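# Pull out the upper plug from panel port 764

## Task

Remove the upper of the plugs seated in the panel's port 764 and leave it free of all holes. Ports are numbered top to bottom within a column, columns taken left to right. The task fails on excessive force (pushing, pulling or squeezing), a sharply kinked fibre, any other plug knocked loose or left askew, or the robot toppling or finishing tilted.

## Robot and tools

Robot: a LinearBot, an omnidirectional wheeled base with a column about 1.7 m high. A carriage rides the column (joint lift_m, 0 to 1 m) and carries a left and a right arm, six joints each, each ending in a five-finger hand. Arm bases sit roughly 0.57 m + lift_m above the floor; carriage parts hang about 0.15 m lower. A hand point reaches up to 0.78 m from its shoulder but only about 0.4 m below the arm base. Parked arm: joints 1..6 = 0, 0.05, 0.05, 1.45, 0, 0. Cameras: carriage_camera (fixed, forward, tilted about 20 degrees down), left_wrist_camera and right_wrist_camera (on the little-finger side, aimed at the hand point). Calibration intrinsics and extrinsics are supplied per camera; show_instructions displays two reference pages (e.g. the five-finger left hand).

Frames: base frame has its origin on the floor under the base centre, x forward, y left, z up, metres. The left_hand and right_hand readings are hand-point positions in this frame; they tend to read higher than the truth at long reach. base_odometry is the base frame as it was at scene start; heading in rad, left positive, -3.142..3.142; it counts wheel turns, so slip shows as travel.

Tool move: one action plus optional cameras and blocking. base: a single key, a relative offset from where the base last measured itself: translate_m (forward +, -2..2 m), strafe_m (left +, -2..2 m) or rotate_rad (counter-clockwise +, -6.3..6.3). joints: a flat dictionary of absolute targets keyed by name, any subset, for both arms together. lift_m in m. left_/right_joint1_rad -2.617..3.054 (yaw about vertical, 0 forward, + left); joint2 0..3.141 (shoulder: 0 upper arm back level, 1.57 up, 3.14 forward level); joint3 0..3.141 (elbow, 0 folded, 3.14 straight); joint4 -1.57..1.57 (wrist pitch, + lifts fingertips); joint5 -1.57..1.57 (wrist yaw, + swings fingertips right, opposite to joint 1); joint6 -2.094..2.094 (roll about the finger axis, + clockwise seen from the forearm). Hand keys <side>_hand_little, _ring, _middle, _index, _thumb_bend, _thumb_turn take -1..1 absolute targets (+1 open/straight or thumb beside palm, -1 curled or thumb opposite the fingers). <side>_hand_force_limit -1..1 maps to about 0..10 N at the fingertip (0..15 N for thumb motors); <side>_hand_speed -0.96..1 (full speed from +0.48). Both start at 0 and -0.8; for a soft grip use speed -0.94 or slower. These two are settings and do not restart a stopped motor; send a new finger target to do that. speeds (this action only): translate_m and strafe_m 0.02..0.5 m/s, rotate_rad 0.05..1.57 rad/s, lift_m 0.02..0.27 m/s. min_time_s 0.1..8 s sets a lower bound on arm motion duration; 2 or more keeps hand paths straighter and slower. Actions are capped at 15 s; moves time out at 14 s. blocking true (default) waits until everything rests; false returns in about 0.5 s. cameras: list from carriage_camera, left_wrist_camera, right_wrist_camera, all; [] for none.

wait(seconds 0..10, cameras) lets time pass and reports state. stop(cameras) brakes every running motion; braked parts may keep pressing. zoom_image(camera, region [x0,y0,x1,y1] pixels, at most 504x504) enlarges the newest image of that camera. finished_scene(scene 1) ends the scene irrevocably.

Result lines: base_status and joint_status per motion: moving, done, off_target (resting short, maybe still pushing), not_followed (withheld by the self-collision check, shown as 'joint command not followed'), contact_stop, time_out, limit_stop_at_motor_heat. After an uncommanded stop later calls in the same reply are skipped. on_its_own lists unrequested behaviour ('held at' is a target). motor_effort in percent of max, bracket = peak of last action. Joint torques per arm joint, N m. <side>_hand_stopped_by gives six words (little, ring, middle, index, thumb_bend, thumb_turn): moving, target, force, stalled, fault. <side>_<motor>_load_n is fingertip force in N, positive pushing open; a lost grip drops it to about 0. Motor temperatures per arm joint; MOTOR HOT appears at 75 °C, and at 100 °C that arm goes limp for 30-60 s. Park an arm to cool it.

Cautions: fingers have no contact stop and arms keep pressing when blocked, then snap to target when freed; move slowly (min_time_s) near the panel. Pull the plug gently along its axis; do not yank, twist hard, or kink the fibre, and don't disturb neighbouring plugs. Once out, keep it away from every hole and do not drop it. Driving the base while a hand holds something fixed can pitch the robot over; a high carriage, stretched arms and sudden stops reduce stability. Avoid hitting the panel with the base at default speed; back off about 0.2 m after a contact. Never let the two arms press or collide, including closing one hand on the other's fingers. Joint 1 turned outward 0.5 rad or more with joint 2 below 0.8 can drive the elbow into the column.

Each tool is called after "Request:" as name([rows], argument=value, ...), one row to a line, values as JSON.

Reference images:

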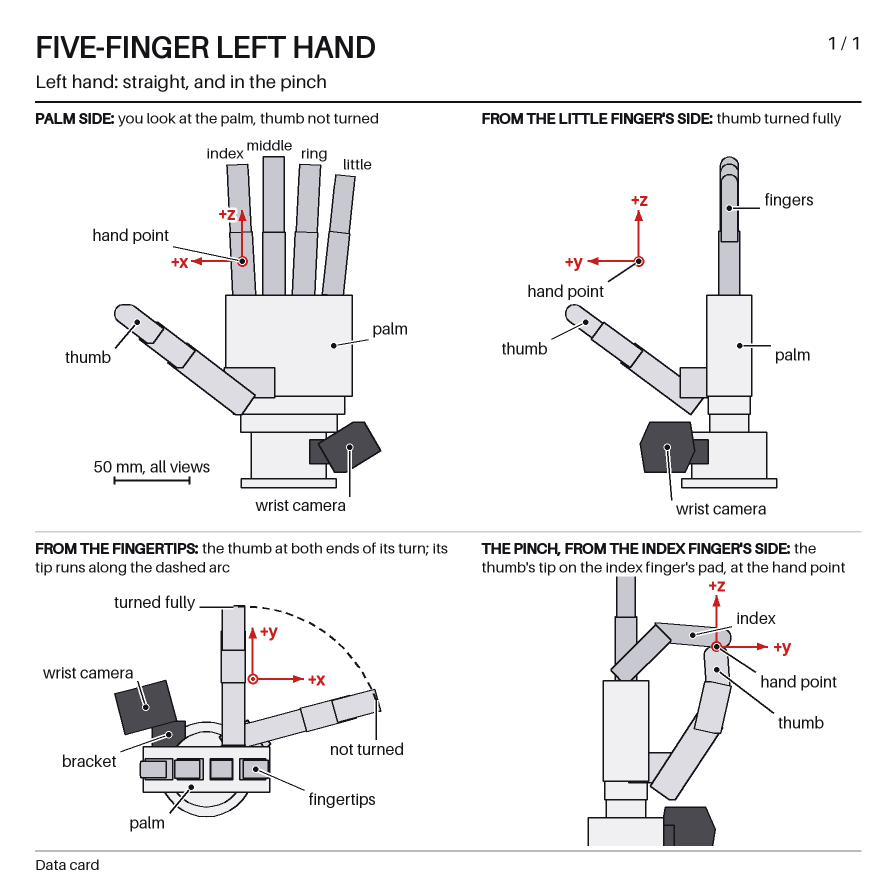

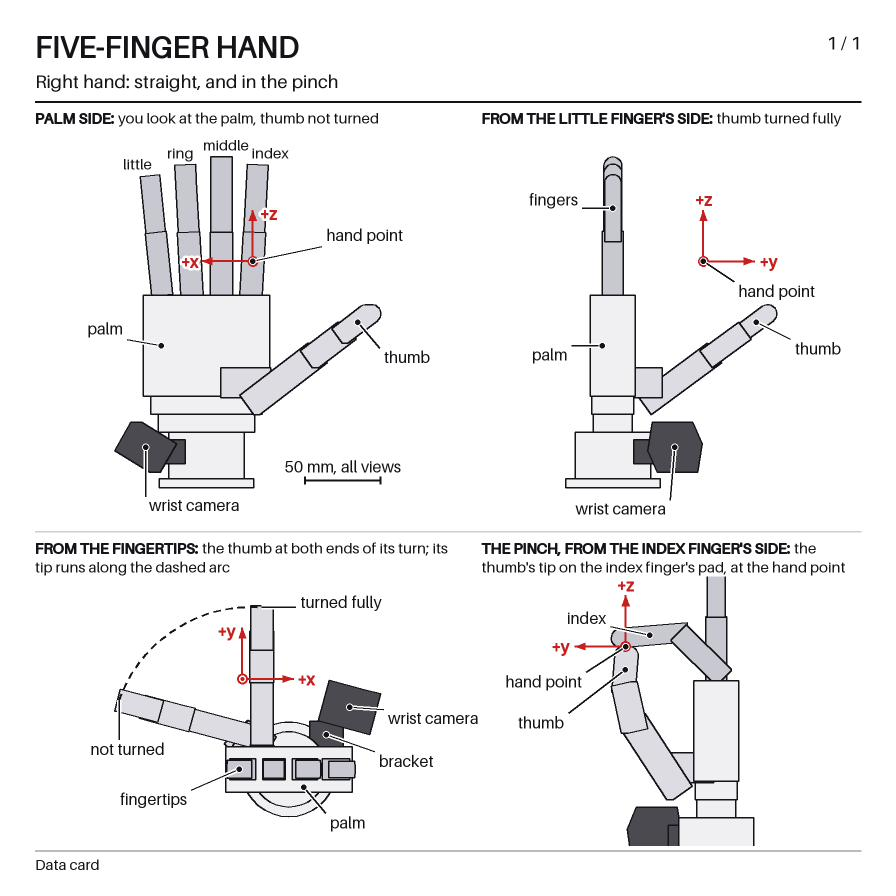

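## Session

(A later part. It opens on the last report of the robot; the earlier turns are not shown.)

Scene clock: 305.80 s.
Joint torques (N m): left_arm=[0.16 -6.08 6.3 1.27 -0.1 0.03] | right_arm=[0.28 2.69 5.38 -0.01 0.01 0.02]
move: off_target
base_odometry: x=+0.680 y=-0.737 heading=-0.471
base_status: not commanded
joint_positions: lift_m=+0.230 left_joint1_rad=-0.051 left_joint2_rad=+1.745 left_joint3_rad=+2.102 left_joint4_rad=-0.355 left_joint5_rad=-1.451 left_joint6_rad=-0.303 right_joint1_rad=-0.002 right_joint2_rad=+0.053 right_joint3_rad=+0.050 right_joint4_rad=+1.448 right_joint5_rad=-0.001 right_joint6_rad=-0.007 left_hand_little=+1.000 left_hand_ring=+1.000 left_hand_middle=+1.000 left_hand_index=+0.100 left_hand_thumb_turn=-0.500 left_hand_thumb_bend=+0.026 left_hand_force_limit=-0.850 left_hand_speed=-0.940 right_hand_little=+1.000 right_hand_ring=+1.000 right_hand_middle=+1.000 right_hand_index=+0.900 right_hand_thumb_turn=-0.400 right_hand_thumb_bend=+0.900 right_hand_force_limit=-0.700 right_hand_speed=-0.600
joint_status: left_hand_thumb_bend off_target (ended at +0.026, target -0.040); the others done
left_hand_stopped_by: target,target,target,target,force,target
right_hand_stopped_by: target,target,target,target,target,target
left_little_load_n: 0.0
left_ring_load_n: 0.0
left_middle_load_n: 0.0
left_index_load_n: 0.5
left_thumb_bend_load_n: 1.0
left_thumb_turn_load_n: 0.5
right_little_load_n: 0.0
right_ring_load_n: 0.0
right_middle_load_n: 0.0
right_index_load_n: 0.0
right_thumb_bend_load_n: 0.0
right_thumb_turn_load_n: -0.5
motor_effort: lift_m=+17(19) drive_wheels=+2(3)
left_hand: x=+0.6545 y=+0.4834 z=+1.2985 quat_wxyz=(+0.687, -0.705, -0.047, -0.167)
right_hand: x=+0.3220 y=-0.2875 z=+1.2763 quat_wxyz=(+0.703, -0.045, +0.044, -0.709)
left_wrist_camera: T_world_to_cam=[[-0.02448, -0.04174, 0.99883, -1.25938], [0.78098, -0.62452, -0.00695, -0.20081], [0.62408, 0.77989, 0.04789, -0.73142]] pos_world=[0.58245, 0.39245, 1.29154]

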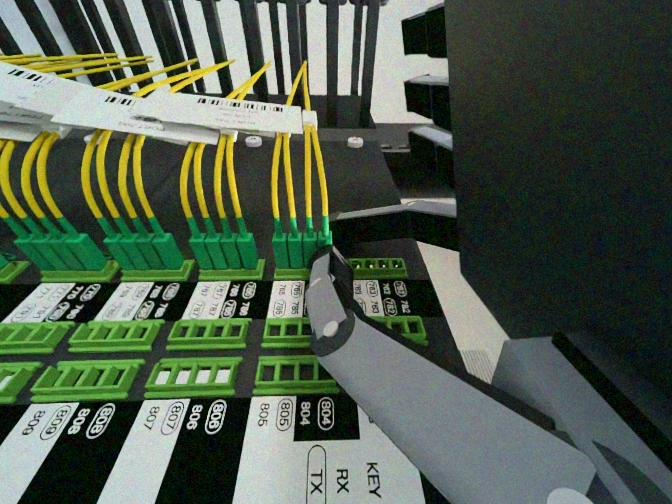

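Request:
move(joints={"left_hand_index": -0.3, "left_hand_speed": -0.94, "left_hand_force_limit": -0.75}, cameras=["left_wrist_camera"])

Request:
zoom_image(camera="left_wrist_camera", region=[260, 190, 380, 310])

Request:
move(joints={"left_hand_index": -0.31, "left_hand_force_limit": -0.5}, cameras=[])

Request:
move(joints={"left_hand_index": -0.32, "left_hand_force_limit": -0.3}, cameras=[])

Request:
move(joints={"left_hand_index": -0.33, "left_hand_force_limit": -0.1}, cameras=["left_wrist_camera"])

Request:
zoom_image(camera="left_wrist_camera", region=[260, 190, 380, 310])

Scene clock: 307.87 s.
Joint torques (N m): left_arm=[0.2 -6.19 6.34 1.27 -0.08 0.03] | right_arm=[0.28 2.66 5.35 -0.01 0.01 0.02]
move: off_target
base_odometry: x=+0.680 y=-0.737 heading=-0.471
base_status: not commanded
joint_positions: lift_m=+0.230 left_joint1_rad=-0.051 left_joint2_rad=+1.745 left_joint3_rad=+2.102 left_joint4_rad=-0.355 left_joint5_rad=-1.451 left_joint6_rad=-0.303 right_joint1_rad=-0.002 right_joint2_rad=+0.053 right_joint3_rad=+0.050 right_joint4_rad=+1.448 right_joint5_rad=-0.001 right_joint6_rad=-0.007 left_hand_little=+1.000 left_hand_ring=+1.000 left_hand_middle=+1.000 left_hand_index=-0.062 left_hand_thumb_turn=-0.500 left_hand_thumb_bend=+0.026 left_hand_force_limit=-0.750 left_hand_speed=-0.940 right_hand_little=+1.000 right_hand_ring=+1.000 right_hand_middle=+1.000 right_hand_index=+0.900 right_hand_thumb_turn=-0.400 right_hand_thumb_bend=+0.900 right_hand_force_limit=-0.700 right_hand_speed=-0.600
joint_status: left_hand_index off_target (ended at -0.062, target -0.300); the others done
left_hand_stopped_by: target,target,target,force,force,target
right_hand_stopped_by: target,target,target,target,target,target
left_little_load_n: 0.0
left_ring_load_n: 0.0
left_middle_load_n: 0.0
left_index_load_n: 1.0
left_thumb_bend_load_n: 1.0
left_thumb_turn_load_n: 0.0
right_little_load_n: 0.0
right_ring_load_n: 0.0
right_middle_load_n: 0.0
right_index_load_n: 0.0
right_thumb_bend_load_n: 0.5
right_thumb_turn_load_n: 0.0
motor_effort: lift_m=+16(19) drive_wheels=+2(3)
left_hand: x=+0.6545 y=+0.4834 z=+1.2985 quat_wxyz=(+0.687, -0.705, -0.047, -0.167)
right_hand: x=+0.3220 y=-0.2875 z=+1.2763 quat_wxyz=(+0.703, -0.045, +0.044, -0.709)
left_wrist_camera: T_world_to_cam=[[-0.02448, -0.04174, 0.99883, -1.25938], [0.78098, -0.62452, -0.00695, -0.20081], [0.62408, 0.77989, 0.04789, -0.73142]] pos_world=[0.58245, 0.39245, 1.29154]

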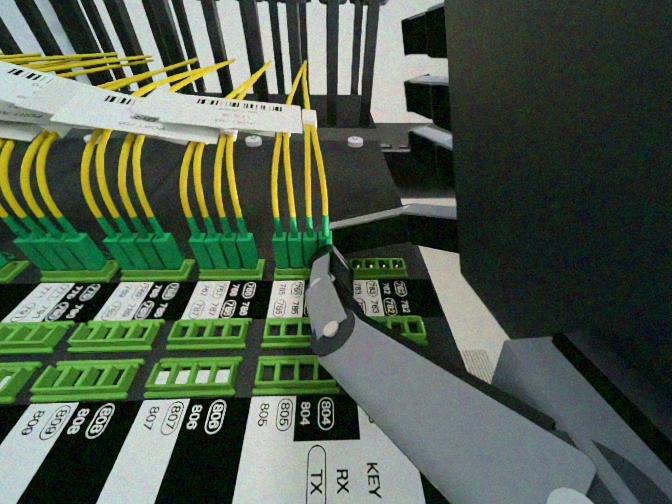

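Scaled by 4.200 from the camera's image (finer frame: 960x720).

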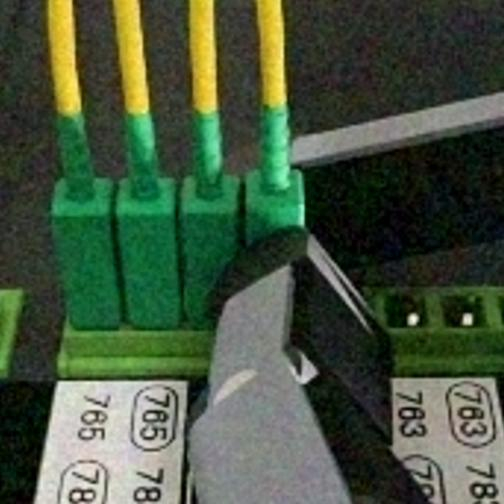

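Scene clock: 308.33 s.
Joint torques (N m): left_arm=[0.14 -6.17 6.3 1.27 -0.1 0.04] | right_arm=[0.27 2.66 5.34 -0.03 0.01 0.02]
move: off_target
base_odometry: x=+0.680 y=-0.737 heading=-0.471
base_status: not commanded
joint_positions: lift_m=+0.230 left_joint1_rad=-0.051 left_joint2_rad=+1.745 left_joint3_rad=+2.102 left_joint4_rad=-0.355 left_joint5_rad=-1.451 left_joint6_rad=-0.303 right_joint1_rad=-0.002 right_joint2_rad=+0.053 right_joint3_rad=+0.050 right_joint4_rad=+1.448 right_joint5_rad=-0.001 right_joint6_rad=-0.007 left_hand_little=+1.000 left_hand_ring=+1.000 left_hand_middle=+1.000 left_hand_index=-0.078 left_hand_thumb_turn=-0.500 left_hand_thumb_bend=+0.026 left_hand_force_limit=-0.500 left_hand_speed=-0.940 right_hand_little=+1.000 right_hand_ring=+1.000 right_hand_middle=+1.000 right_hand_index=+0.900 right_hand_thumb_turn=-0.400 right_hand_thumb_bend=+0.900 right_hand_force_limit=-0.700 right_hand_speed=-0.600
joint_status: left_hand_index off_target (ended at -0.078, target -0.310); the others done
left_hand_stopped_by: target,target,target,force,force,target
right_hand_stopped_by: target,target,target,target,target,target
left_little_load_n: 0.0
left_ring_load_n: 0.0
left_middle_load_n: 0.0
left_index_load_n: 2.5
left_thumb_bend_load_n: 1.5
left_thumb_turn_load_n: -0.5
right_little_load_n: 0.0
right_ring_load_n: 0.0
right_middle_load_n: 0.0
right_index_load_n: 0.0
right_thumb_bend_load_n: 0.0
right_thumb_turn_load_n: 0.0
motor_effort: lift_m=+17(18) drive_wheels=+2(3)
left_hand: x=+0.6545 y=+0.4834 z=+1.2985 quat_wxyz=(+0.687, -0.705, -0.047, -0.167)
right_hand: x=+0.3220 y=-0.2875 z=+1.2763 quat_wxyz=(+0.703, -0.045, +0.044, -0.709)

Scene clock: 308.73 s.
Joint torques (N m): left_arm=[0.14 -6.15 6.32 1.28 -0.08 0.04] | right_arm=[0.28 2.66 5.35 -0.02 0.01 0.02]
move: off_target
base_odometry: x=+0.680 y=-0.737 heading=-0.471
base_status: not commanded
joint_positions: lift_m=+0.230 left_joint1_rad=-0.051 left_joint2_rad=+1.745 left_joint3_rad=+2.102 left_joint4_rad=-0.355 left_joint5_rad=-1.451 left_joint6_rad=-0.303 right_joint1_rad=-0.002 right_joint2_rad=+0.053 right_joint3_rad=+0.050 right_joint4_rad=+1.448 right_joint5_rad=-0.001 right_joint6_rad=-0.007 left_hand_little=+1.000 left_hand_ring=+1.000 left_hand_middle=+1.000 left_hand_index=-0.082 left_hand_thumb_turn=-0.500 left_hand_thumb_bend=+0.026 left_hand_force_limit=-0.300 left_hand_speed=-0.940 right_hand_little=+1.000 right_hand_ring=+1.000 right_hand_middle=+1.000 right_hand_index=+0.900 right_hand_thumb_turn=-0.400 right_hand_thumb_bend=+0.900 right_hand_force_limit=-0.700 right_hand_speed=-0.600
joint_status: left_hand_index off_target (ended at -0.082, target -0.320); the others done
left_hand_stopped_by: target,target,target,force,force,target
right_hand_stopped_by: target,target,target,target,target,target
left_little_load_n: 0.0
left_ring_load_n: 0.0
left_middle_load_n: 0.0
left_index_load_n: 3.0
left_thumb_bend_load_n: 1.5
left_thumb_turn_load_n: -0.5
right_little_load_n: 0.0
right_ring_load_n: 0.0
right_middle_load_n: 0.0
right_index_load_n: 0.0
right_thumb_bend_load_n: 0.5
right_thumb_turn_load_n: 0.0
motor_effort: lift_m=+16(18) drive_wheels=+2(3)
left_hand: x=+0.6545 y=+0.4834 z=+1.2985 quat_wxyz=(+0.687, -0.705, -0.047, -0.167)
right_hand: x=+0.3220 y=-0.2875 z=+1.2763 quat_wxyz=(+0.703, -0.045, +0.044, -0.709)

Scene clock: 309.17 s.
Joint torques (N m): left_arm=[0.18 -6.26 6.32 1.28 -0.11 0.05] | right_arm=[0.28 2.66 5.35 -0.01 0.02 0.02]
move: off_target
base_odometry: x=+0.680 y=-0.737 heading=-0.471
base_status: not commanded
joint_positions: lift_m=+0.230 left_joint1_rad=-0.051 left_joint2_rad=+1.745 left_joint3_rad=+2.102 left_joint4_rad=-0.355 left_joint5_rad=-1.450 left_joint6_rad=-0.303 right_joint1_rad=-0.002 right_joint2_rad=+0.053 right_joint3_rad=+0.050 right_joint4_rad=+1.448 right_joint5_rad=-0.001 right_joint6_rad=-0.007 left_hand_little=+1.000 left_hand_ring=+1.000 left_hand_middle=+1.000 left_hand_index=-0.092 left_hand_thumb_turn=-0.500 left_hand_thumb_bend=+0.027 left_hand_force_limit=-0.100 left_hand_speed=-0.940 right_hand_little=+1.000 right_hand_ring=+1.000 right_hand_middle=+1.000 right_hand_index=+0.900 right_hand_thumb_turn=-0.400 right_hand_thumb_bend=+0.900 right_hand_force_limit=-0.700 right_hand_speed=-0.600
joint_status: left_hand_index off_target (ended at -0.092, target -0.330); the others done
left_hand_stopped_by: target,target,target,force,force,target
right_hand_stopped_by: target,target,target,target,target,target
left_little_load_n: 0.0
left_ring_load_n: 0.0
left_middle_load_n: 0.0
left_index_load_n: 5.0
left_thumb_bend_load_n: 2.0
left_thumb_turn_load_n: 0.0
right_little_load_n: 0.0
right_ring_load_n: 0.0
right_middle_load_n: 0.0
right_index_load_n: 0.0
right_thumb_bend_load_n: 0.0
right_thumb_turn_load_n: 0.0
motor_effort: lift_m=+17(18) drive_wheels=+2(2)
left_hand: x=+0.6546 y=+0.4834 z=+1.2985 quat_wxyz=(+0.687, -0.705, -0.047, -0.167)
right_hand: x=+0.3220 y=-0.2875 z=+1.2763 quat_wxyz=(+0.703, -0.045, +0.044, -0.709)
left_wrist_camera: T_world_to_cam=[[-0.0245, -0.04173, 0.99883, -1.25938], [0.78075, -0.6248, -0.00695, -0.20057], [0.62436, 0.77967, 0.04789, -0.73149]] pos_world=[0.58245, 0.39245, 1.29154]

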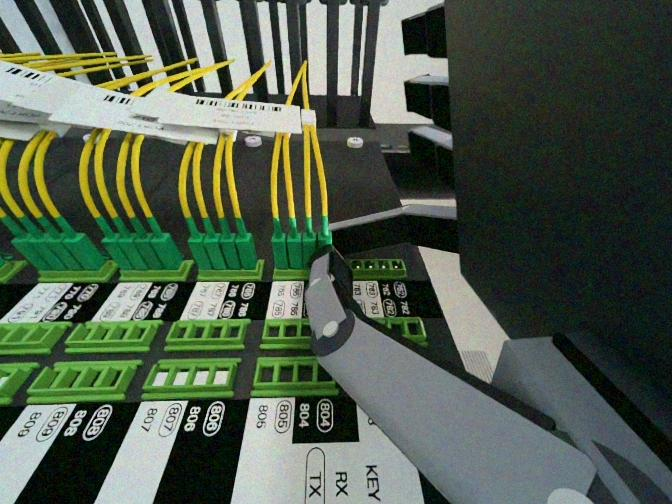

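Scaled by 4.200 from the camera's image (finer frame: 960x720).

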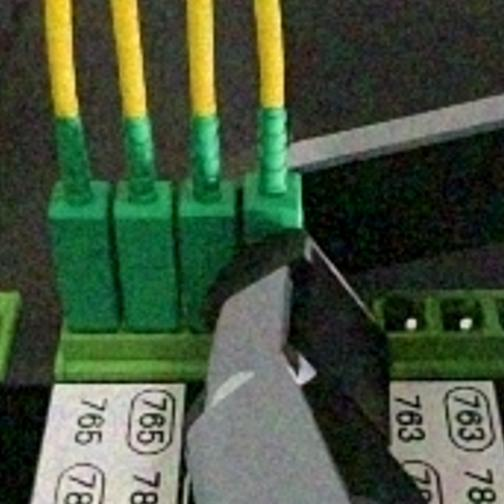

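Request:
move(joints={"left_hand_index": -0.34, "left_hand_force_limit": 0.1}, cameras=[])

Request:
move(joints={"left_hand_index": -0.35, "left_hand_force_limit": 0.3}, cameras=["left_wrist_camera"])

Request:
zoom_image(camera="left_wrist_camera", region=[260, 190, 380, 310])

Scene clock: 309.80 s.
Joint torques (N m): left_arm=[0.2 -6.13 6.28 1.27 -0.12 0.02] | right_arm=[0.28 2.69 5.34 -0.02 0.01 0.02]
move: off_target
base_odometry: x=+0.680 y=-0.737 heading=-0.471
base_status: not commanded
joint_positions: lift_m=+0.230 left_joint1_rad=-0.051 left_joint2_rad=+1.745 left_joint3_rad=+2.102 left_joint4_rad=-0.355 left_joint5_rad=-1.450 left_joint6_rad=-0.303 right_joint1_rad=-0.002 right_joint2_rad=+0.053 right_joint3_rad=+0.050 right_joint4_rad=+1.448 right_joint5_rad=-0.001 right_joint6_rad=-0.007 left_hand_little=+1.000 left_hand_ring=+1.000 left_hand_middle=+1.000 left_hand_index=-0.095 left_hand_thumb_turn=-0.500 left_hand_thumb_bend=+0.027 left_hand_force_limit=+0.100 left_hand_speed=-0.940 right_hand_little=+1.000 right_hand_ring=+1.000 right_hand_middle=+1.000 right_hand_index=+0.900 right_hand_thumb_turn=-0.400 right_hand_thumb_bend=+0.900 right_hand_force_limit=-0.700 right_hand_speed=-0.600
joint_status: left_hand_index off_target (ended at -0.095, target -0.340); the others done
left_hand_stopped_by: target,target,target,force,force,target
right_hand_stopped_by: target,target,target,target,target,target
left_little_load_n: 0.0
left_ring_load_n: 0.0
left_middle_load_n: 0.0
left_index_load_n: 6.0
left_thumb_bend_load_n: 2.0
left_thumb_turn_load_n: 0.0
right_little_load_n: 0.0
right_ring_load_n: 0.0
right_middle_load_n: 0.0
right_index_load_n: 0.0
right_thumb_bend_load_n: 0.5
right_thumb_turn_load_n: 0.0
motor_effort: lift_m=+16(17) drive_wheels=+3(3)
left_hand: x=+0.6546 y=+0.4834 z=+1.2985 quat_wxyz=(+0.687, -0.705, -0.047, -0.167)
right_hand: x=+0.3220 y=-0.2875 z=+1.2763 quat_wxyz=(+0.703, -0.045, +0.044, -0.709)

Scene clock: 310.20 s.
Joint torques (N m): left_arm=[0.14 -6.09 6.35 1.27 -0.11 0.04] | right_arm=[0.29 2.66 5.35 -0.02 0.01 0.02]
move: off_target
base_odometry: x=+0.680 y=-0.737 heading=-0.471
base_status: not commanded
joint_positions: lift_m=+0.230 left_joint1_rad=-0.051 left_joint2_rad=+1.745 left_joint3_rad=+2.102 left_joint4_rad=-0.355 left_joint5_rad=-1.450 left_joint6_rad=-0.303 right_joint1_rad=-0.002 right_joint2_rad=+0.053 right_joint3_rad=+0.050 right_joint4_rad=+1.448 right_joint5_rad=-0.001 right_joint6_rad=-0.007 left_hand_little=+1.000 left_hand_ring=+1.000 left_hand_middle=+1.000 left_hand_index=-0.099 left_hand_thumb_turn=-0.500 left_hand_thumb_bend=+0.027 left_hand_force_limit=+0.300 left_hand_speed=-0.940 right_hand_little=+1.000 right_hand_ring=+1.000 right_hand_middle=+1.000 right_hand_index=+0.900 right_hand_thumb_turn=-0.400 right_hand_thumb_bend=+0.900 right_hand_force_limit=-0.700 right_hand_speed=-0.600
joint_status: left_hand_index off_target (ended at -0.099, target -0.350); the others done
left_hand_stopped_by: target,target,target,force,force,target
right_hand_stopped_by: target,target,target,target,target,target
left_little_load_n: 0.0
left_ring_load_n: 0.0
left_middle_load_n: 0.0
left_index_load_n: 6.5
left_thumb_bend_load_n: 2.0
left_thumb_turn_load_n: -0.5
right_little_load_n: 0.0
right_ring_load_n: 0.0
right_middle_load_n: 0.0
right_index_load_n: 0.0
right_thumb_bend_load_n: 0.0
right_thumb_turn_load_n: 0.0
motor_effort: lift_m=+17(19) drive_wheels=+2(3)
left_hand: x=+0.6546 y=+0.4834 z=+1.2985 quat_wxyz=(+0.687, -0.705, -0.047, -0.167)
right_hand: x=+0.3220 y=-0.2875 z=+1.2763 quat_wxyz=(+0.703, -0.045, +0.044, -0.709)
left_wrist_camera: T_world_to_cam=[[-0.0245, -0.04173, 0.99883, -1.25938], [0.78075, -0.6248, -0.00695, -0.20057], [0.62436, 0.77967, 0.04789, -0.73149]] pos_world=[0.58245, 0.39245, 1.29154]

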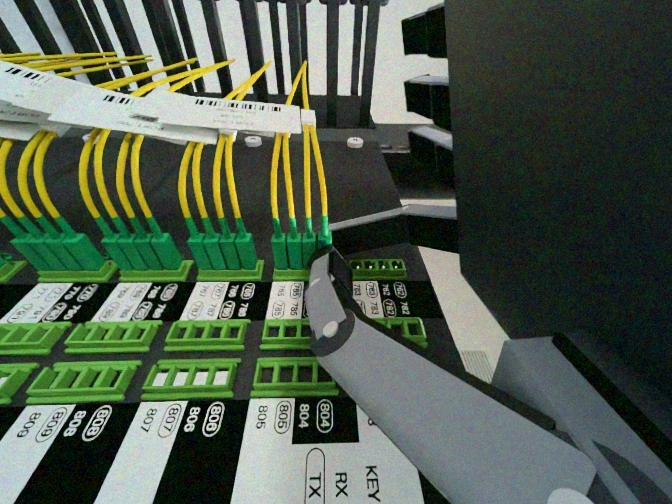

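Scaled by 4.200 from the camera's image (finer frame: 960x720).

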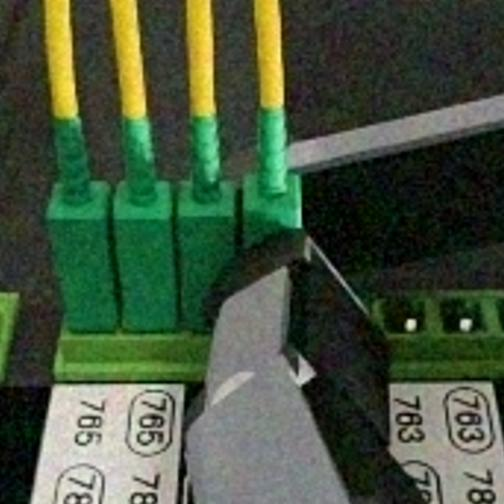

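Request:
move(joints={"left_hand_thumb_bend": -0.05, "left_hand_force_limit": -0.47}, cameras=[])

Request:
move(base={"translate_m": -0.0025}, joints={"lift_m": 0.229}, speeds={"translate_m": 0.02, "lift_m": 0.02}, cameras=["left_wrist_camera"])

Request:
zoom_image(camera="left_wrist_camera", region=[260, 190, 380, 310])

Scene clock: 311.00 s.
Joint torques (N m): left_arm=[0.1 -6.16 6.23 1.28 -0.11 0.03] | right_arm=[0.27 2.67 5.34 -0.02 0.01 0.02]
move: off_target
base_odometry: x=+0.680 y=-0.737 heading=-0.471
base_status: not commanded
joint_positions: lift_m=+0.230 left_joint1_rad=-0.051 left_joint2_rad=+1.745 left_joint3_rad=+2.102 left_joint4_rad=-0.355 left_joint5_rad=-1.450 left_joint6_rad=-0.303 right_joint1_rad=-0.002 right_joint2_rad=+0.053 right_joint3_rad=+0.050 right_joint4_rad=+1.448 right_joint5_rad=-0.001 right_joint6_rad=-0.007 left_hand_little=+1.000 left_hand_ring=+1.000 left_hand_middle=+1.000 left_hand_index=-0.099 left_hand_thumb_turn=-0.500 left_hand_thumb_bend=+0.016 left_hand_force_limit=-0.470 left_hand_speed=-0.940 right_hand_little=+1.000 right_hand_ring=+1.000 right_hand_middle=+1.000 right_hand_index=+0.900 right_hand_thumb_turn=-0.400 right_hand_thumb_bend=+0.900 right_hand_force_limit=-0.700 right_hand_speed=-0.600
joint_status: left_hand_thumb_bend off_target (ended at +0.016, target -0.050); the others done
left_hand_stopped_by: target,target,target,force,force,target
right_hand_stopped_by: target,target,target,target,target,target
left_little_load_n: 0.0
left_ring_load_n: 0.0
left_middle_load_n: 0.0
left_index_load_n: 6.5
left_thumb_bend_load_n: 4.0
left_thumb_turn_load_n: 0.0
right_little_load_n: 0.0
right_ring_load_n: 0.0
right_middle_load_n: 0.0
right_index_load_n: 0.0
right_thumb_bend_load_n: 0.0
right_thumb_turn_load_n: 0.0
motor_effort: lift_m=+16(18) drive_wheels=+2(3)
left_hand: x=+0.6546 y=+0.4834 z=+1.2985 quat_wxyz=(+0.687, -0.705, -0.047, -0.167)
right_hand: x=+0.3220 y=-0.2875 z=+1.2763 quat_wxyz=(+0.703, -0.045, +0.044, -0.709)

Scene clock: 311.63 s.
Joint torques (N m): left_arm=[0.13 -6.22 6.27 1.23 -0.27 0.03] | right_arm=[0.23 2.77 5.37 -0.03 0.02 0.02]
move: done
base_odometry: x=+0.678 y=-0.736 heading=-0.471
base_status: done
joint_positions: lift_m=+0.229 left_joint1_rad=-0.051 left_joint2_rad=+1.745 left_joint3_rad=+2.102 left_joint4_rad=-0.351 left_joint5_rad=-1.436 left_joint6_rad=-0.304 right_joint1_rad=-0.002 right_joint2_rad=+0.053 right_joint3_rad=+0.049 right_joint4_rad=+1.448 right_joint5_rad=-0.001 right_joint6_rad=-0.007 left_hand_little=+1.000 left_hand_ring=+1.000 left_hand_middle=+1.000 left_hand_index=-0.098 left_hand_thumb_turn=-0.500 left_hand_thumb_bend=+0.016 left_hand_force_limit=-0.470 left_hand_speed=-0.940 right_hand_little=+1.000 right_hand_ring=+1.000 right_hand_middle=+1.000 right_hand_index=+0.900 right_hand_thumb_turn=-0.400 right_hand_thumb_bend=+0.900 right_hand_force_limit=-0.700 right_hand_speed=-0.600
joint_status: all done
left_hand_stopped_by: target,target,target,force,force,target
right_hand_stopped_by: target,target,target,target,target,target
left_little_load_n: 0.0
left_ring_load_n: 0.0
left_middle_load_n: 0.0
left_index_load_n: 7.0
left_thumb_bend_load_n: 4.0
left_thumb_turn_load_n: 0.0
right_little_load_n: 0.0
right_ring_load_n: 0.0
right_middle_load_n: 0.0
right_index_load_n: 0.0
right_thumb_bend_load_n: 0.0
right_thumb_turn_load_n: 0.0
motor_effort: lift_m=+16(19) drive_wheels=-1(8)
left_hand: x=+0.6575 y=+0.4822 z=+1.2986 quat_wxyz=(+0.686, -0.706, -0.043, -0.173)
right_hand: x=+0.3220 y=-0.2875 z=+1.2758 quat_wxyz=(+0.703, -0.045, +0.044, -0.709)
left_wrist_camera: T_world_to_cam=[[-0.02959, -0.04109, 0.99872, -1.2563], [0.77167, -0.63601, -0.0033, -0.19693], [0.63533, 0.77058, 0.05053, -0.73861]] pos_world=[0.58405, 0.39229, 1.29136]

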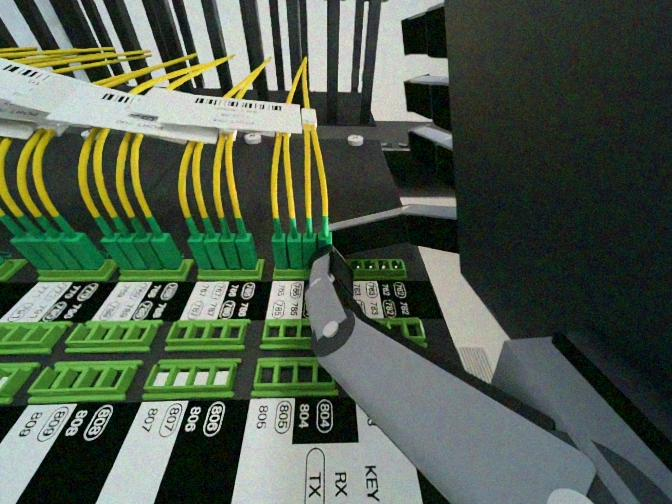

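Scaled by 4.200 from the camera's image (finer frame: 960x720).

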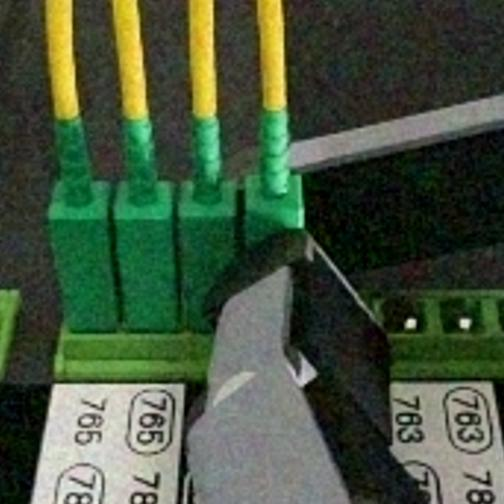

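Request:
move(base={"translate_m": -0.0025}, joints={"lift_m": 0.2282}, speeds={"translate_m": 0.02, "lift_m": 0.02}, cameras=["left_wrist_camera"])

Request:
zoom_image(camera="left_wrist_camera", region=[260, 190, 380, 310])

Scene clock: 312.57 s.
Joint torques (N m): left_arm=[0.16 -6.17 6.34 1.16 -0.28 0.05] | right_arm=[0.32 2.58 5.49 -0.03 0.02 0.02]
move: done
base_odometry: x=+0.676 y=-0.735 heading=-0.471
base_status: done
joint_positions: lift_m=+0.229 left_joint1_rad=-0.051 left_joint2_rad=+1.745 left_joint3_rad=+2.102 left_joint4_rad=-0.346 left_joint5_rad=-1.430 left_joint6_rad=-0.306 right_joint1_rad=-0.002 right_joint2_rad=+0.052 right_joint3_rad=+0.048 right_joint4_rad=+1.449 right_joint5_rad=-0.001 right_joint6_rad=-0.007 left_hand_little=+1.000 left_hand_ring=+1.000 left_hand_middle=+1.000 left_hand_index=-0.098 left_hand_thumb_turn=-0.500 left_hand_thumb_bend=+0.016 left_hand_force_limit=-0.470 left_hand_speed=-0.940 right_hand_little=+1.000 right_hand_ring=+1.000 right_hand_middle=+1.000 right_hand_index=+0.900 right_hand_thumb_turn=-0.400 right_hand_thumb_bend=+0.900 right_hand_force_limit=-0.700 right_hand_speed=-0.600
joint_status: all done
left_hand_stopped_by: target,target,target,force,force,target
right_hand_stopped_by: target,target,target,target,target,target
left_little_load_n: 0.0
left_ring_load_n: 0.0
left_middle_load_n: 0.0
left_index_load_n: 7.0
left_thumb_bend_load_n: 3.5
left_thumb_turn_load_n: 0.5
right_little_load_n: 0.0
right_ring_load_n: 0.5
right_middle_load_n: 0.0
right_index_load_n: 0.0
right_thumb_bend_load_n: 0.0
right_thumb_turn_load_n: 0.0
motor_effort: lift_m=+18(19) drive_wheels=+0(5)
left_hand: x=+0.6588 y=+0.4819 z=+1.2987 quat_wxyz=(+0.685, -0.705, -0.044, -0.178)
right_hand: x=+0.3219 y=-0.2875 z=+1.2748 quat_wxyz=(+0.703, -0.045, +0.044, -0.709)
left_wrist_camera: T_world_to_cam=[[-0.03738, -0.04022, 0.99849, -1.2514], [0.76826, -0.64014, 0.00298, -0.20208], [0.63905, 0.76721, 0.05482, -0.74563]] pos_world=[0.58497, 0.39237, 1.29099]

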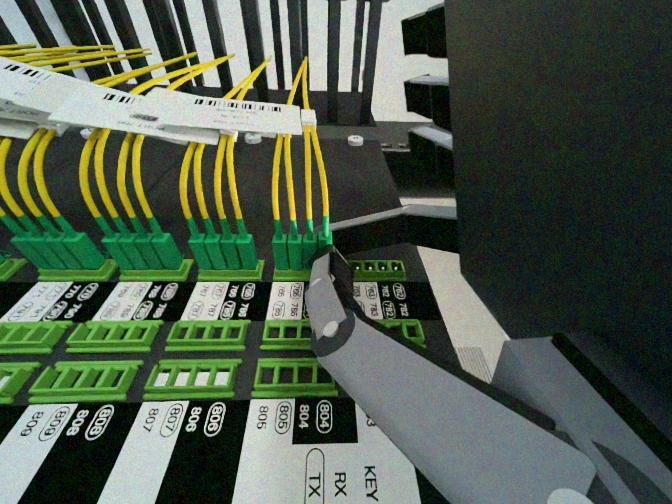

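Scaled by 4.200 from the camera's image (finer frame: 960x720).

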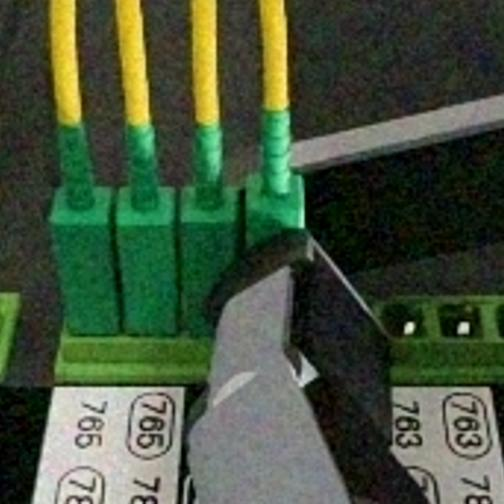

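Request:
zoom_image(camera="left_wrist_camera", region=[265, 215, 345, 275])

Scaled by 6.300 from the camera's image (finer frame: 960x720).

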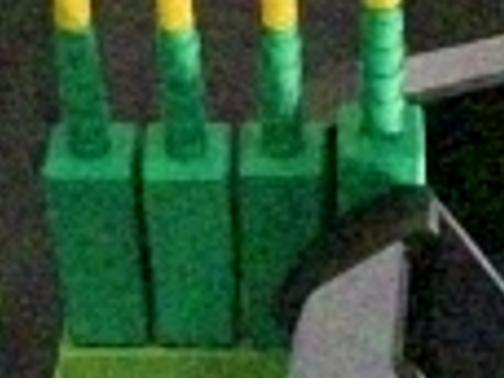

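Request:
move(base={"translate_m": -0.0025}, joints={"lift_m": 0.2275}, speeds={"translate_m": 0.02, "lift_m": 0.02}, cameras=["left_wrist_camera"])

Request:
zoom_image(camera="left_wrist_camera", region=[265, 215, 345, 275])

Scene clock: 313.70 s.
Joint torques (N m): left_arm=[0.06 -6.35 6.32 1.15 -0.28 0.07] | right_arm=[0.21 2.71 5.52 -0.03 0 0.03]
move: done
base_odometry: x=+0.673 y=-0.734 heading=-0.471
base_status: done
joint_positions: lift_m=+0.228 left_joint1_rad=-0.050 left_joint2_rad=+1.745 left_joint3_rad=+2.102 left_joint4_rad=-0.341 left_joint5_rad=-1.433 left_joint6_rad=-0.308 right_joint1_rad=-0.002 right_joint2_rad=+0.052 right_joint3_rad=+0.048 right_joint4_rad=+1.449 right_joint5_rad=-0.001 right_joint6_rad=-0.007 left_hand_little=+1.000 left_hand_ring=+1.000 left_hand_middle=+1.000 left_hand_index=-0.098 left_hand_thumb_turn=-0.500 left_hand_thumb_bend=+0.016 left_hand_force_limit=-0.470 left_hand_speed=-0.940 right_hand_little=+1.000 right_hand_ring=+1.000 right_hand_middle=+1.000 right_hand_index=+0.900 right_hand_thumb_turn=-0.400 right_hand_thumb_bend=+0.900 right_hand_force_limit=-0.700 right_hand_speed=-0.600
joint_status: all done
left_hand_stopped_by: target,target,target,force,force,target
right_hand_stopped_by: target,target,target,target,target,target
left_little_load_n: 0.0
left_ring_load_n: -0.5
left_middle_load_n: 0.0
left_index_load_n: 6.5
left_thumb_bend_load_n: 3.5
left_thumb_turn_load_n: 0.0
right_little_load_n: 0.0
right_ring_load_n: 0.0
right_middle_load_n: 0.0
right_index_load_n: 0.0
right_thumb_bend_load_n: 0.0
right_thumb_turn_load_n: 0.0
motor_effort: lift_m=+17(18) drive_wheels=-2(6)
left_hand: x=+0.6587 y=+0.4824 z=+1.2987 quat_wxyz=(+0.685, -0.705, -0.048, -0.179)
right_hand: x=+0.3221 y=-0.2875 z=+1.2739 quat_wxyz=(+0.703, -0.045, +0.044, -0.709)
left_wrist_camera: T_world_to_cam=[[-0.04367, -0.03972, 0.99826, -1.24711], [0.7704, -0.6375, 0.00834, -0.21134], [0.63606, 0.76942, 0.05844, -0.7497]] pos_world=[0.58521, 0.39258, 1.29051]

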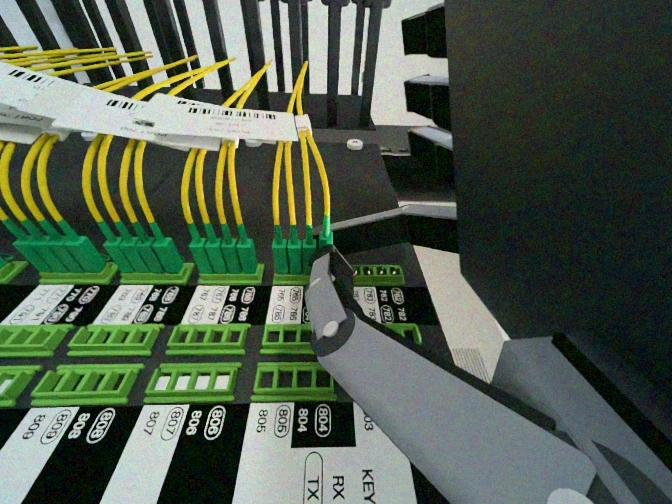

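Scaled by 6.300 from the camera's image (finer frame: 960x720).

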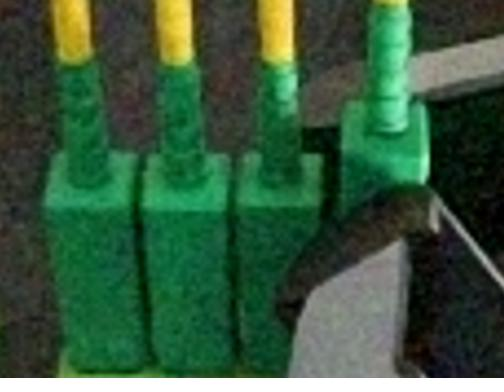

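Request:
move(base={"translate_m": -0.006}, speeds={"translate_m": 0.02}, cameras=["left_wrist_camera"])

Request:
zoom_image(camera="left_wrist_camera", region=[265, 195, 365, 295])

Scene clock: 314.63 s.
Joint torques (N m): left_arm=[0.09 -6.22 6.22 1.16 -0.1 0.09] | right_arm=[0.28 2.7 5.55 -0.02 0.03 0.01]
move: done
base_odometry: x=+0.668 y=-0.732 heading=-0.471
base_status: done
joint_positions: lift_m=+0.228 left_joint1_rad=-0.050 left_joint2_rad=+1.745 left_joint3_rad=+2.102 left_joint4_rad=-0.343 left_joint5_rad=-1.448 left_joint6_rad=-0.308 right_joint1_rad=-0.002 right_joint2_rad=+0.052 right_joint3_rad=+0.048 right_joint4_rad=+1.449 right_joint5_rad=-0.001 right_joint6_rad=-0.007 left_hand_little=+1.000 left_hand_ring=+1.000 left_hand_middle=+1.000 left_hand_index=-0.099 left_hand_thumb_turn=-0.500 left_hand_thumb_bend=+0.015 left_hand_force_limit=-0.470 left_hand_speed=-0.940 right_hand_little=+1.000 right_hand_ring=+1.000 right_hand_middle=+1.000 right_hand_index=+0.900 right_hand_thumb_turn=-0.400 right_hand_thumb_bend=+0.900 right_hand_force_limit=-0.700 right_hand_speed=-0.600
joint_status: not commanded
left_hand_stopped_by: target,target,target,force,force,target
right_hand_stopped_by: target,target,target,target,target,target
left_little_load_n: 0.0
left_ring_load_n: 0.0
left_middle_load_n: 0.0
left_index_load_n: 3.0
left_thumb_bend_load_n: 0.0
left_thumb_turn_load_n: -0.5
right_little_load_n: -0.5
right_ring_load_n: 0.0
right_middle_load_n: 0.0
right_index_load_n: 0.0
right_thumb_bend_load_n: 0.0
right_thumb_turn_load_n: 0.0
motor_effort: lift_m=+16(18) drive_wheels=+2(7)
left_hand: x=+0.6559 y=+0.4836 z=+1.2984 quat_wxyz=(+0.686, -0.705, -0.052, -0.173)
right_hand: x=+0.3222 y=-0.2875 z=+1.2738 quat_wxyz=(+0.703, -0.045, +0.044, -0.709)
left_wrist_camera: T_world_to_cam=[[-0.04153, -0.04022, 0.99833, -1.24821], [0.77984, -0.62594, 0.00722, -0.2187], [0.6246, 0.77883, 0.05736, -0.74449]] pos_world=[0.58373, 0.39274, 1.29041]

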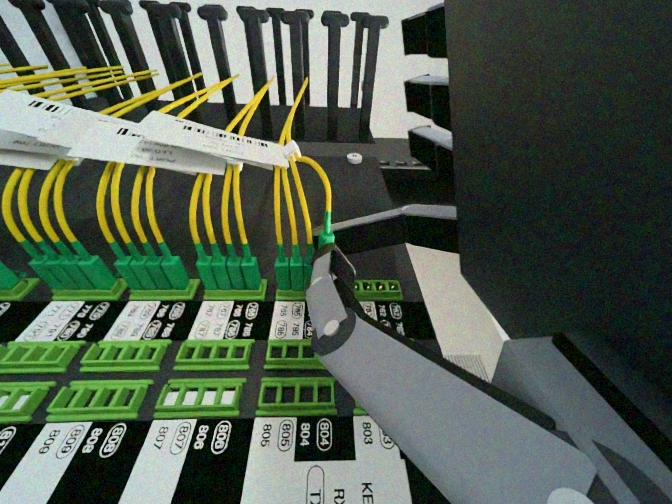

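Scaled by 5.040 from the camera's image (finer frame: 960x720).

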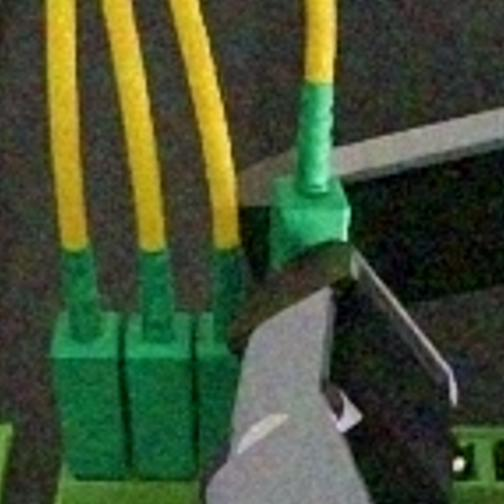

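Request:
move(base={"translate_m": -0.003}, speeds={"translate_m": 0.02}, cameras=["left_wrist_camera"])

Request:
zoom_image(camera="left_wrist_camera", region=[250, 120, 400, 310])

Scene clock: 315.80 s.
Joint torques (N m): left_arm=[0.09 -6.06 6.22 1.15 -0.18 0.08] | right_arm=[0.29 2.67 5.52 -0.02 0.01 0.02]
move: done
base_odometry: x=+0.665 y=-0.730 heading=-0.472
base_status: done
joint_positions: lift_m=+0.228 left_joint1_rad=-0.050 left_joint2_rad=+1.745 left_joint3_rad=+2.102 left_joint4_rad=-0.343 left_joint5_rad=-1.446 left_joint6_rad=-0.308 right_joint1_rad=-0.002 right_joint2_rad=+0.052 right_joint3_rad=+0.048 right_joint4_rad=+1.448 right_joint5_rad=-0.001 right_joint6_rad=-0.007 left_hand_little=+1.000 left_hand_ring=+1.000 left_hand_middle=+1.000 left_hand_index=-0.099 left_hand_thumb_turn=-0.500 left_hand_thumb_bend=+0.014 left_hand_force_limit=-0.470 left_hand_speed=-0.940 right_hand_little=+1.000 right_hand_ring=+1.000 right_hand_middle=+1.000 right_hand_index=+0.900 right_hand_thumb_turn=-0.400 right_hand_thumb_bend=+0.900 right_hand_force_limit=-0.700 right_hand_speed=-0.600
joint_status: not commanded
left_hand_stopped_by: target,target,target,force,force,target
right_hand_stopped_by: target,target,target,target,target,target
left_little_load_n: 0.0
left_ring_load_n: 0.0
left_middle_load_n: 0.0
left_index_load_n: 0.5
left_thumb_bend_load_n: 0.5
left_thumb_turn_load_n: 0.0
right_little_load_n: 0.0
right_ring_load_n: 0.0
right_middle_load_n: 0.0
right_index_load_n: 0.0
right_thumb_bend_load_n: 0.0
right_thumb_turn_load_n: 0.0
motor_effort: lift_m=+17(18) drive_wheels=+2(6)
left_hand: x=+0.6562 y=+0.4835 z=+1.2984 quat_wxyz=(+0.686, -0.705, -0.052, -0.174)
right_hand: x=+0.3225 y=-0.2875 z=+1.2737 quat_wxyz=(+0.703, -0.046, +0.045, -0.709)
left_wrist_camera: T_world_to_cam=[[-0.04165, -0.04023, 0.99832, -1.24812], [0.77885, -0.62716, 0.00722, -0.2178], [0.62582, 0.77785, 0.05746, -0.74506]] pos_world=[0.58393, 0.39273, 1.29041]

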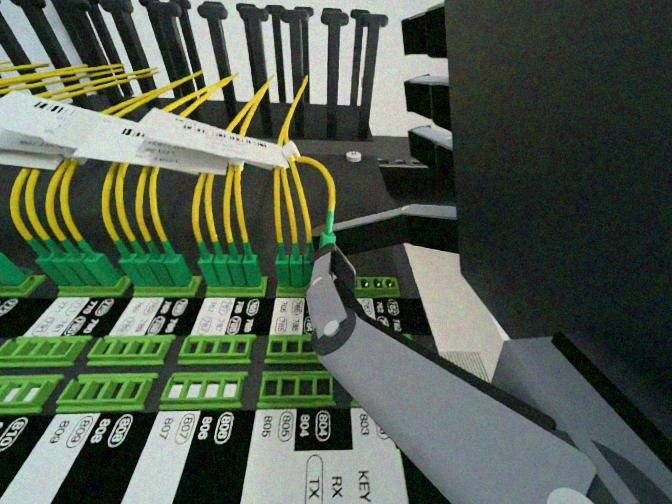

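Scaled by 2.653 from the camera's image (finer frame: 960x720).

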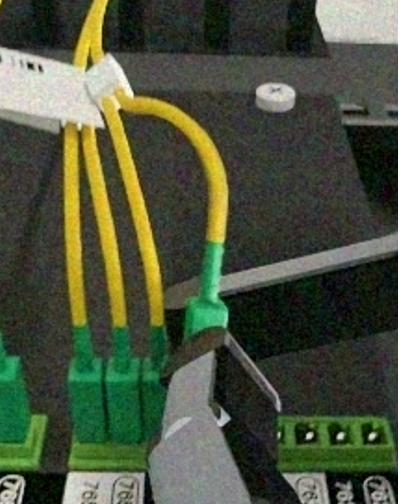

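Request:
move(joints={"left_hand_index": -0.36, "left_hand_force_limit": -0.65}, cameras=["left_wrist_camera", "carriage_camera"])

Request:
zoom_image(camera="left_wrist_camera", region=[280, 200, 380, 300])

Scene clock: 316.57 s.
Joint torques (N m): left_arm=[0.08 -6.16 6.31 1.13 -0.19 0.06] | right_arm=[0.28 2.65 5.45 0 0.01 0.02]
move: off_target
base_odometry: x=+0.665 y=-0.730 heading=-0.472
base_status: not commanded
joint_positions: lift_m=+0.228 left_joint1_rad=-0.050 left_joint2_rad=+1.745 left_joint3_rad=+2.102 left_joint4_rad=-0.343 left_joint5_rad=-1.446 left_joint6_rad=-0.308 right_joint1_rad=-0.002 right_joint2_rad=+0.052 right_joint3_rad=+0.048 right_joint4_rad=+1.448 right_joint5_rad=-0.001 right_joint6_rad=-0.007 left_hand_little=+1.000 left_hand_ring=+1.000 left_hand_middle=+1.000 left_hand_index=-0.115 left_hand_thumb_turn=-0.500 left_hand_thumb_bend=+0.014 left_hand_force_limit=-0.650 left_hand_speed=-0.940 right_hand_little=+1.000 right_hand_ring=+1.000 right_hand_middle=+1.000 right_hand_index=+0.900 right_hand_thumb_turn=-0.400 right_hand_thumb_bend=+0.900 right_hand_force_limit=-0.700 right_hand_speed=-0.600
joint_status: left_hand_index off_target (ended at -0.115, target -0.360); the others done
left_hand_stopped_by: target,target,target,force,force,target
right_hand_stopped_by: target,target,target,target,target,target
left_little_load_n: 0.0
left_ring_load_n: 0.0
left_middle_load_n: 0.0
left_index_load_n: 2.0
left_thumb_bend_load_n: 0.5
left_thumb_turn_load_n: 0.0
right_little_load_n: 0.0
right_ring_load_n: 0.0
right_middle_load_n: 0.0
right_index_load_n: 0.0
right_thumb_bend_load_n: 0.0
right_thumb_turn_load_n: 0.0
motor_effort: lift_m=+17(18) drive_wheels=+1(2)
left_hand: x=+0.6562 y=+0.4834 z=+1.2984 quat_wxyz=(+0.686, -0.705, -0.052, -0.174)
right_hand: x=+0.3225 y=-0.2875 z=+1.2737 quat_wxyz=(+0.703, -0.046, +0.045, -0.709)
pictures: carriage_camera, left_wrist_camera
carriage_camera: T_world_to_cam=[[0.04533, -0.99871, 0.02275, -0.03478], [-0.33689, -0.03672, -0.94083, 1.21789], [0.94045, 0.03499, -0.33812, 0.29078]] pos_world=[0.13841, -0.00019, 1.24494]
left_wrist_camera: T_world_to_cam=[[-0.04167, -0.04021, 0.99832, -1.24812], [0.77863, -0.62744, 0.00722, -0.21757], [0.6261, 0.77762, 0.05745, -0.74513]] pos_world=[0.58392, 0.39273, 1.29041]

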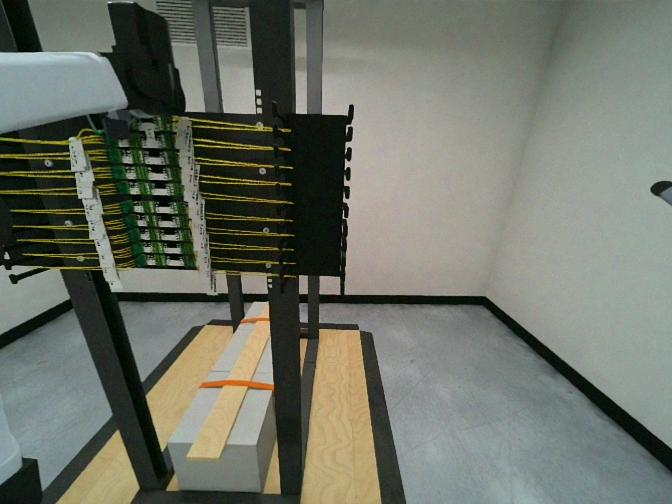

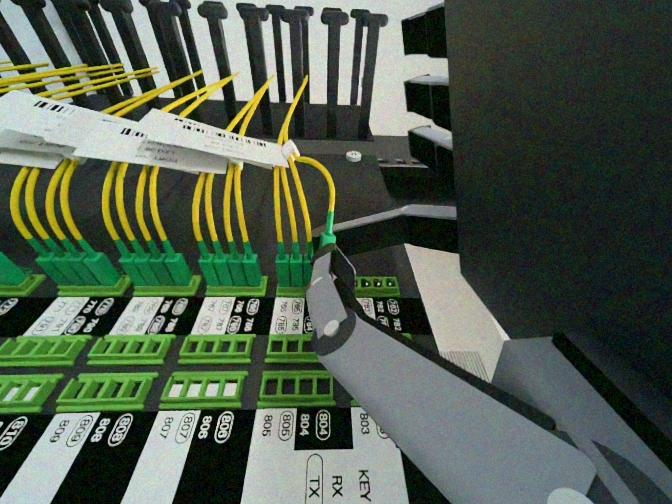

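Scaled by 5.040 from the camera's image (finer frame: 960x720).

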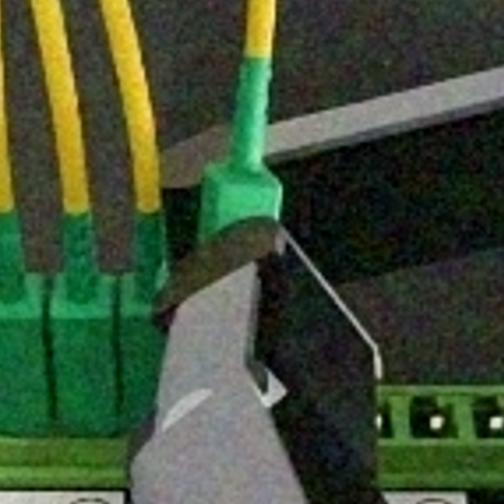

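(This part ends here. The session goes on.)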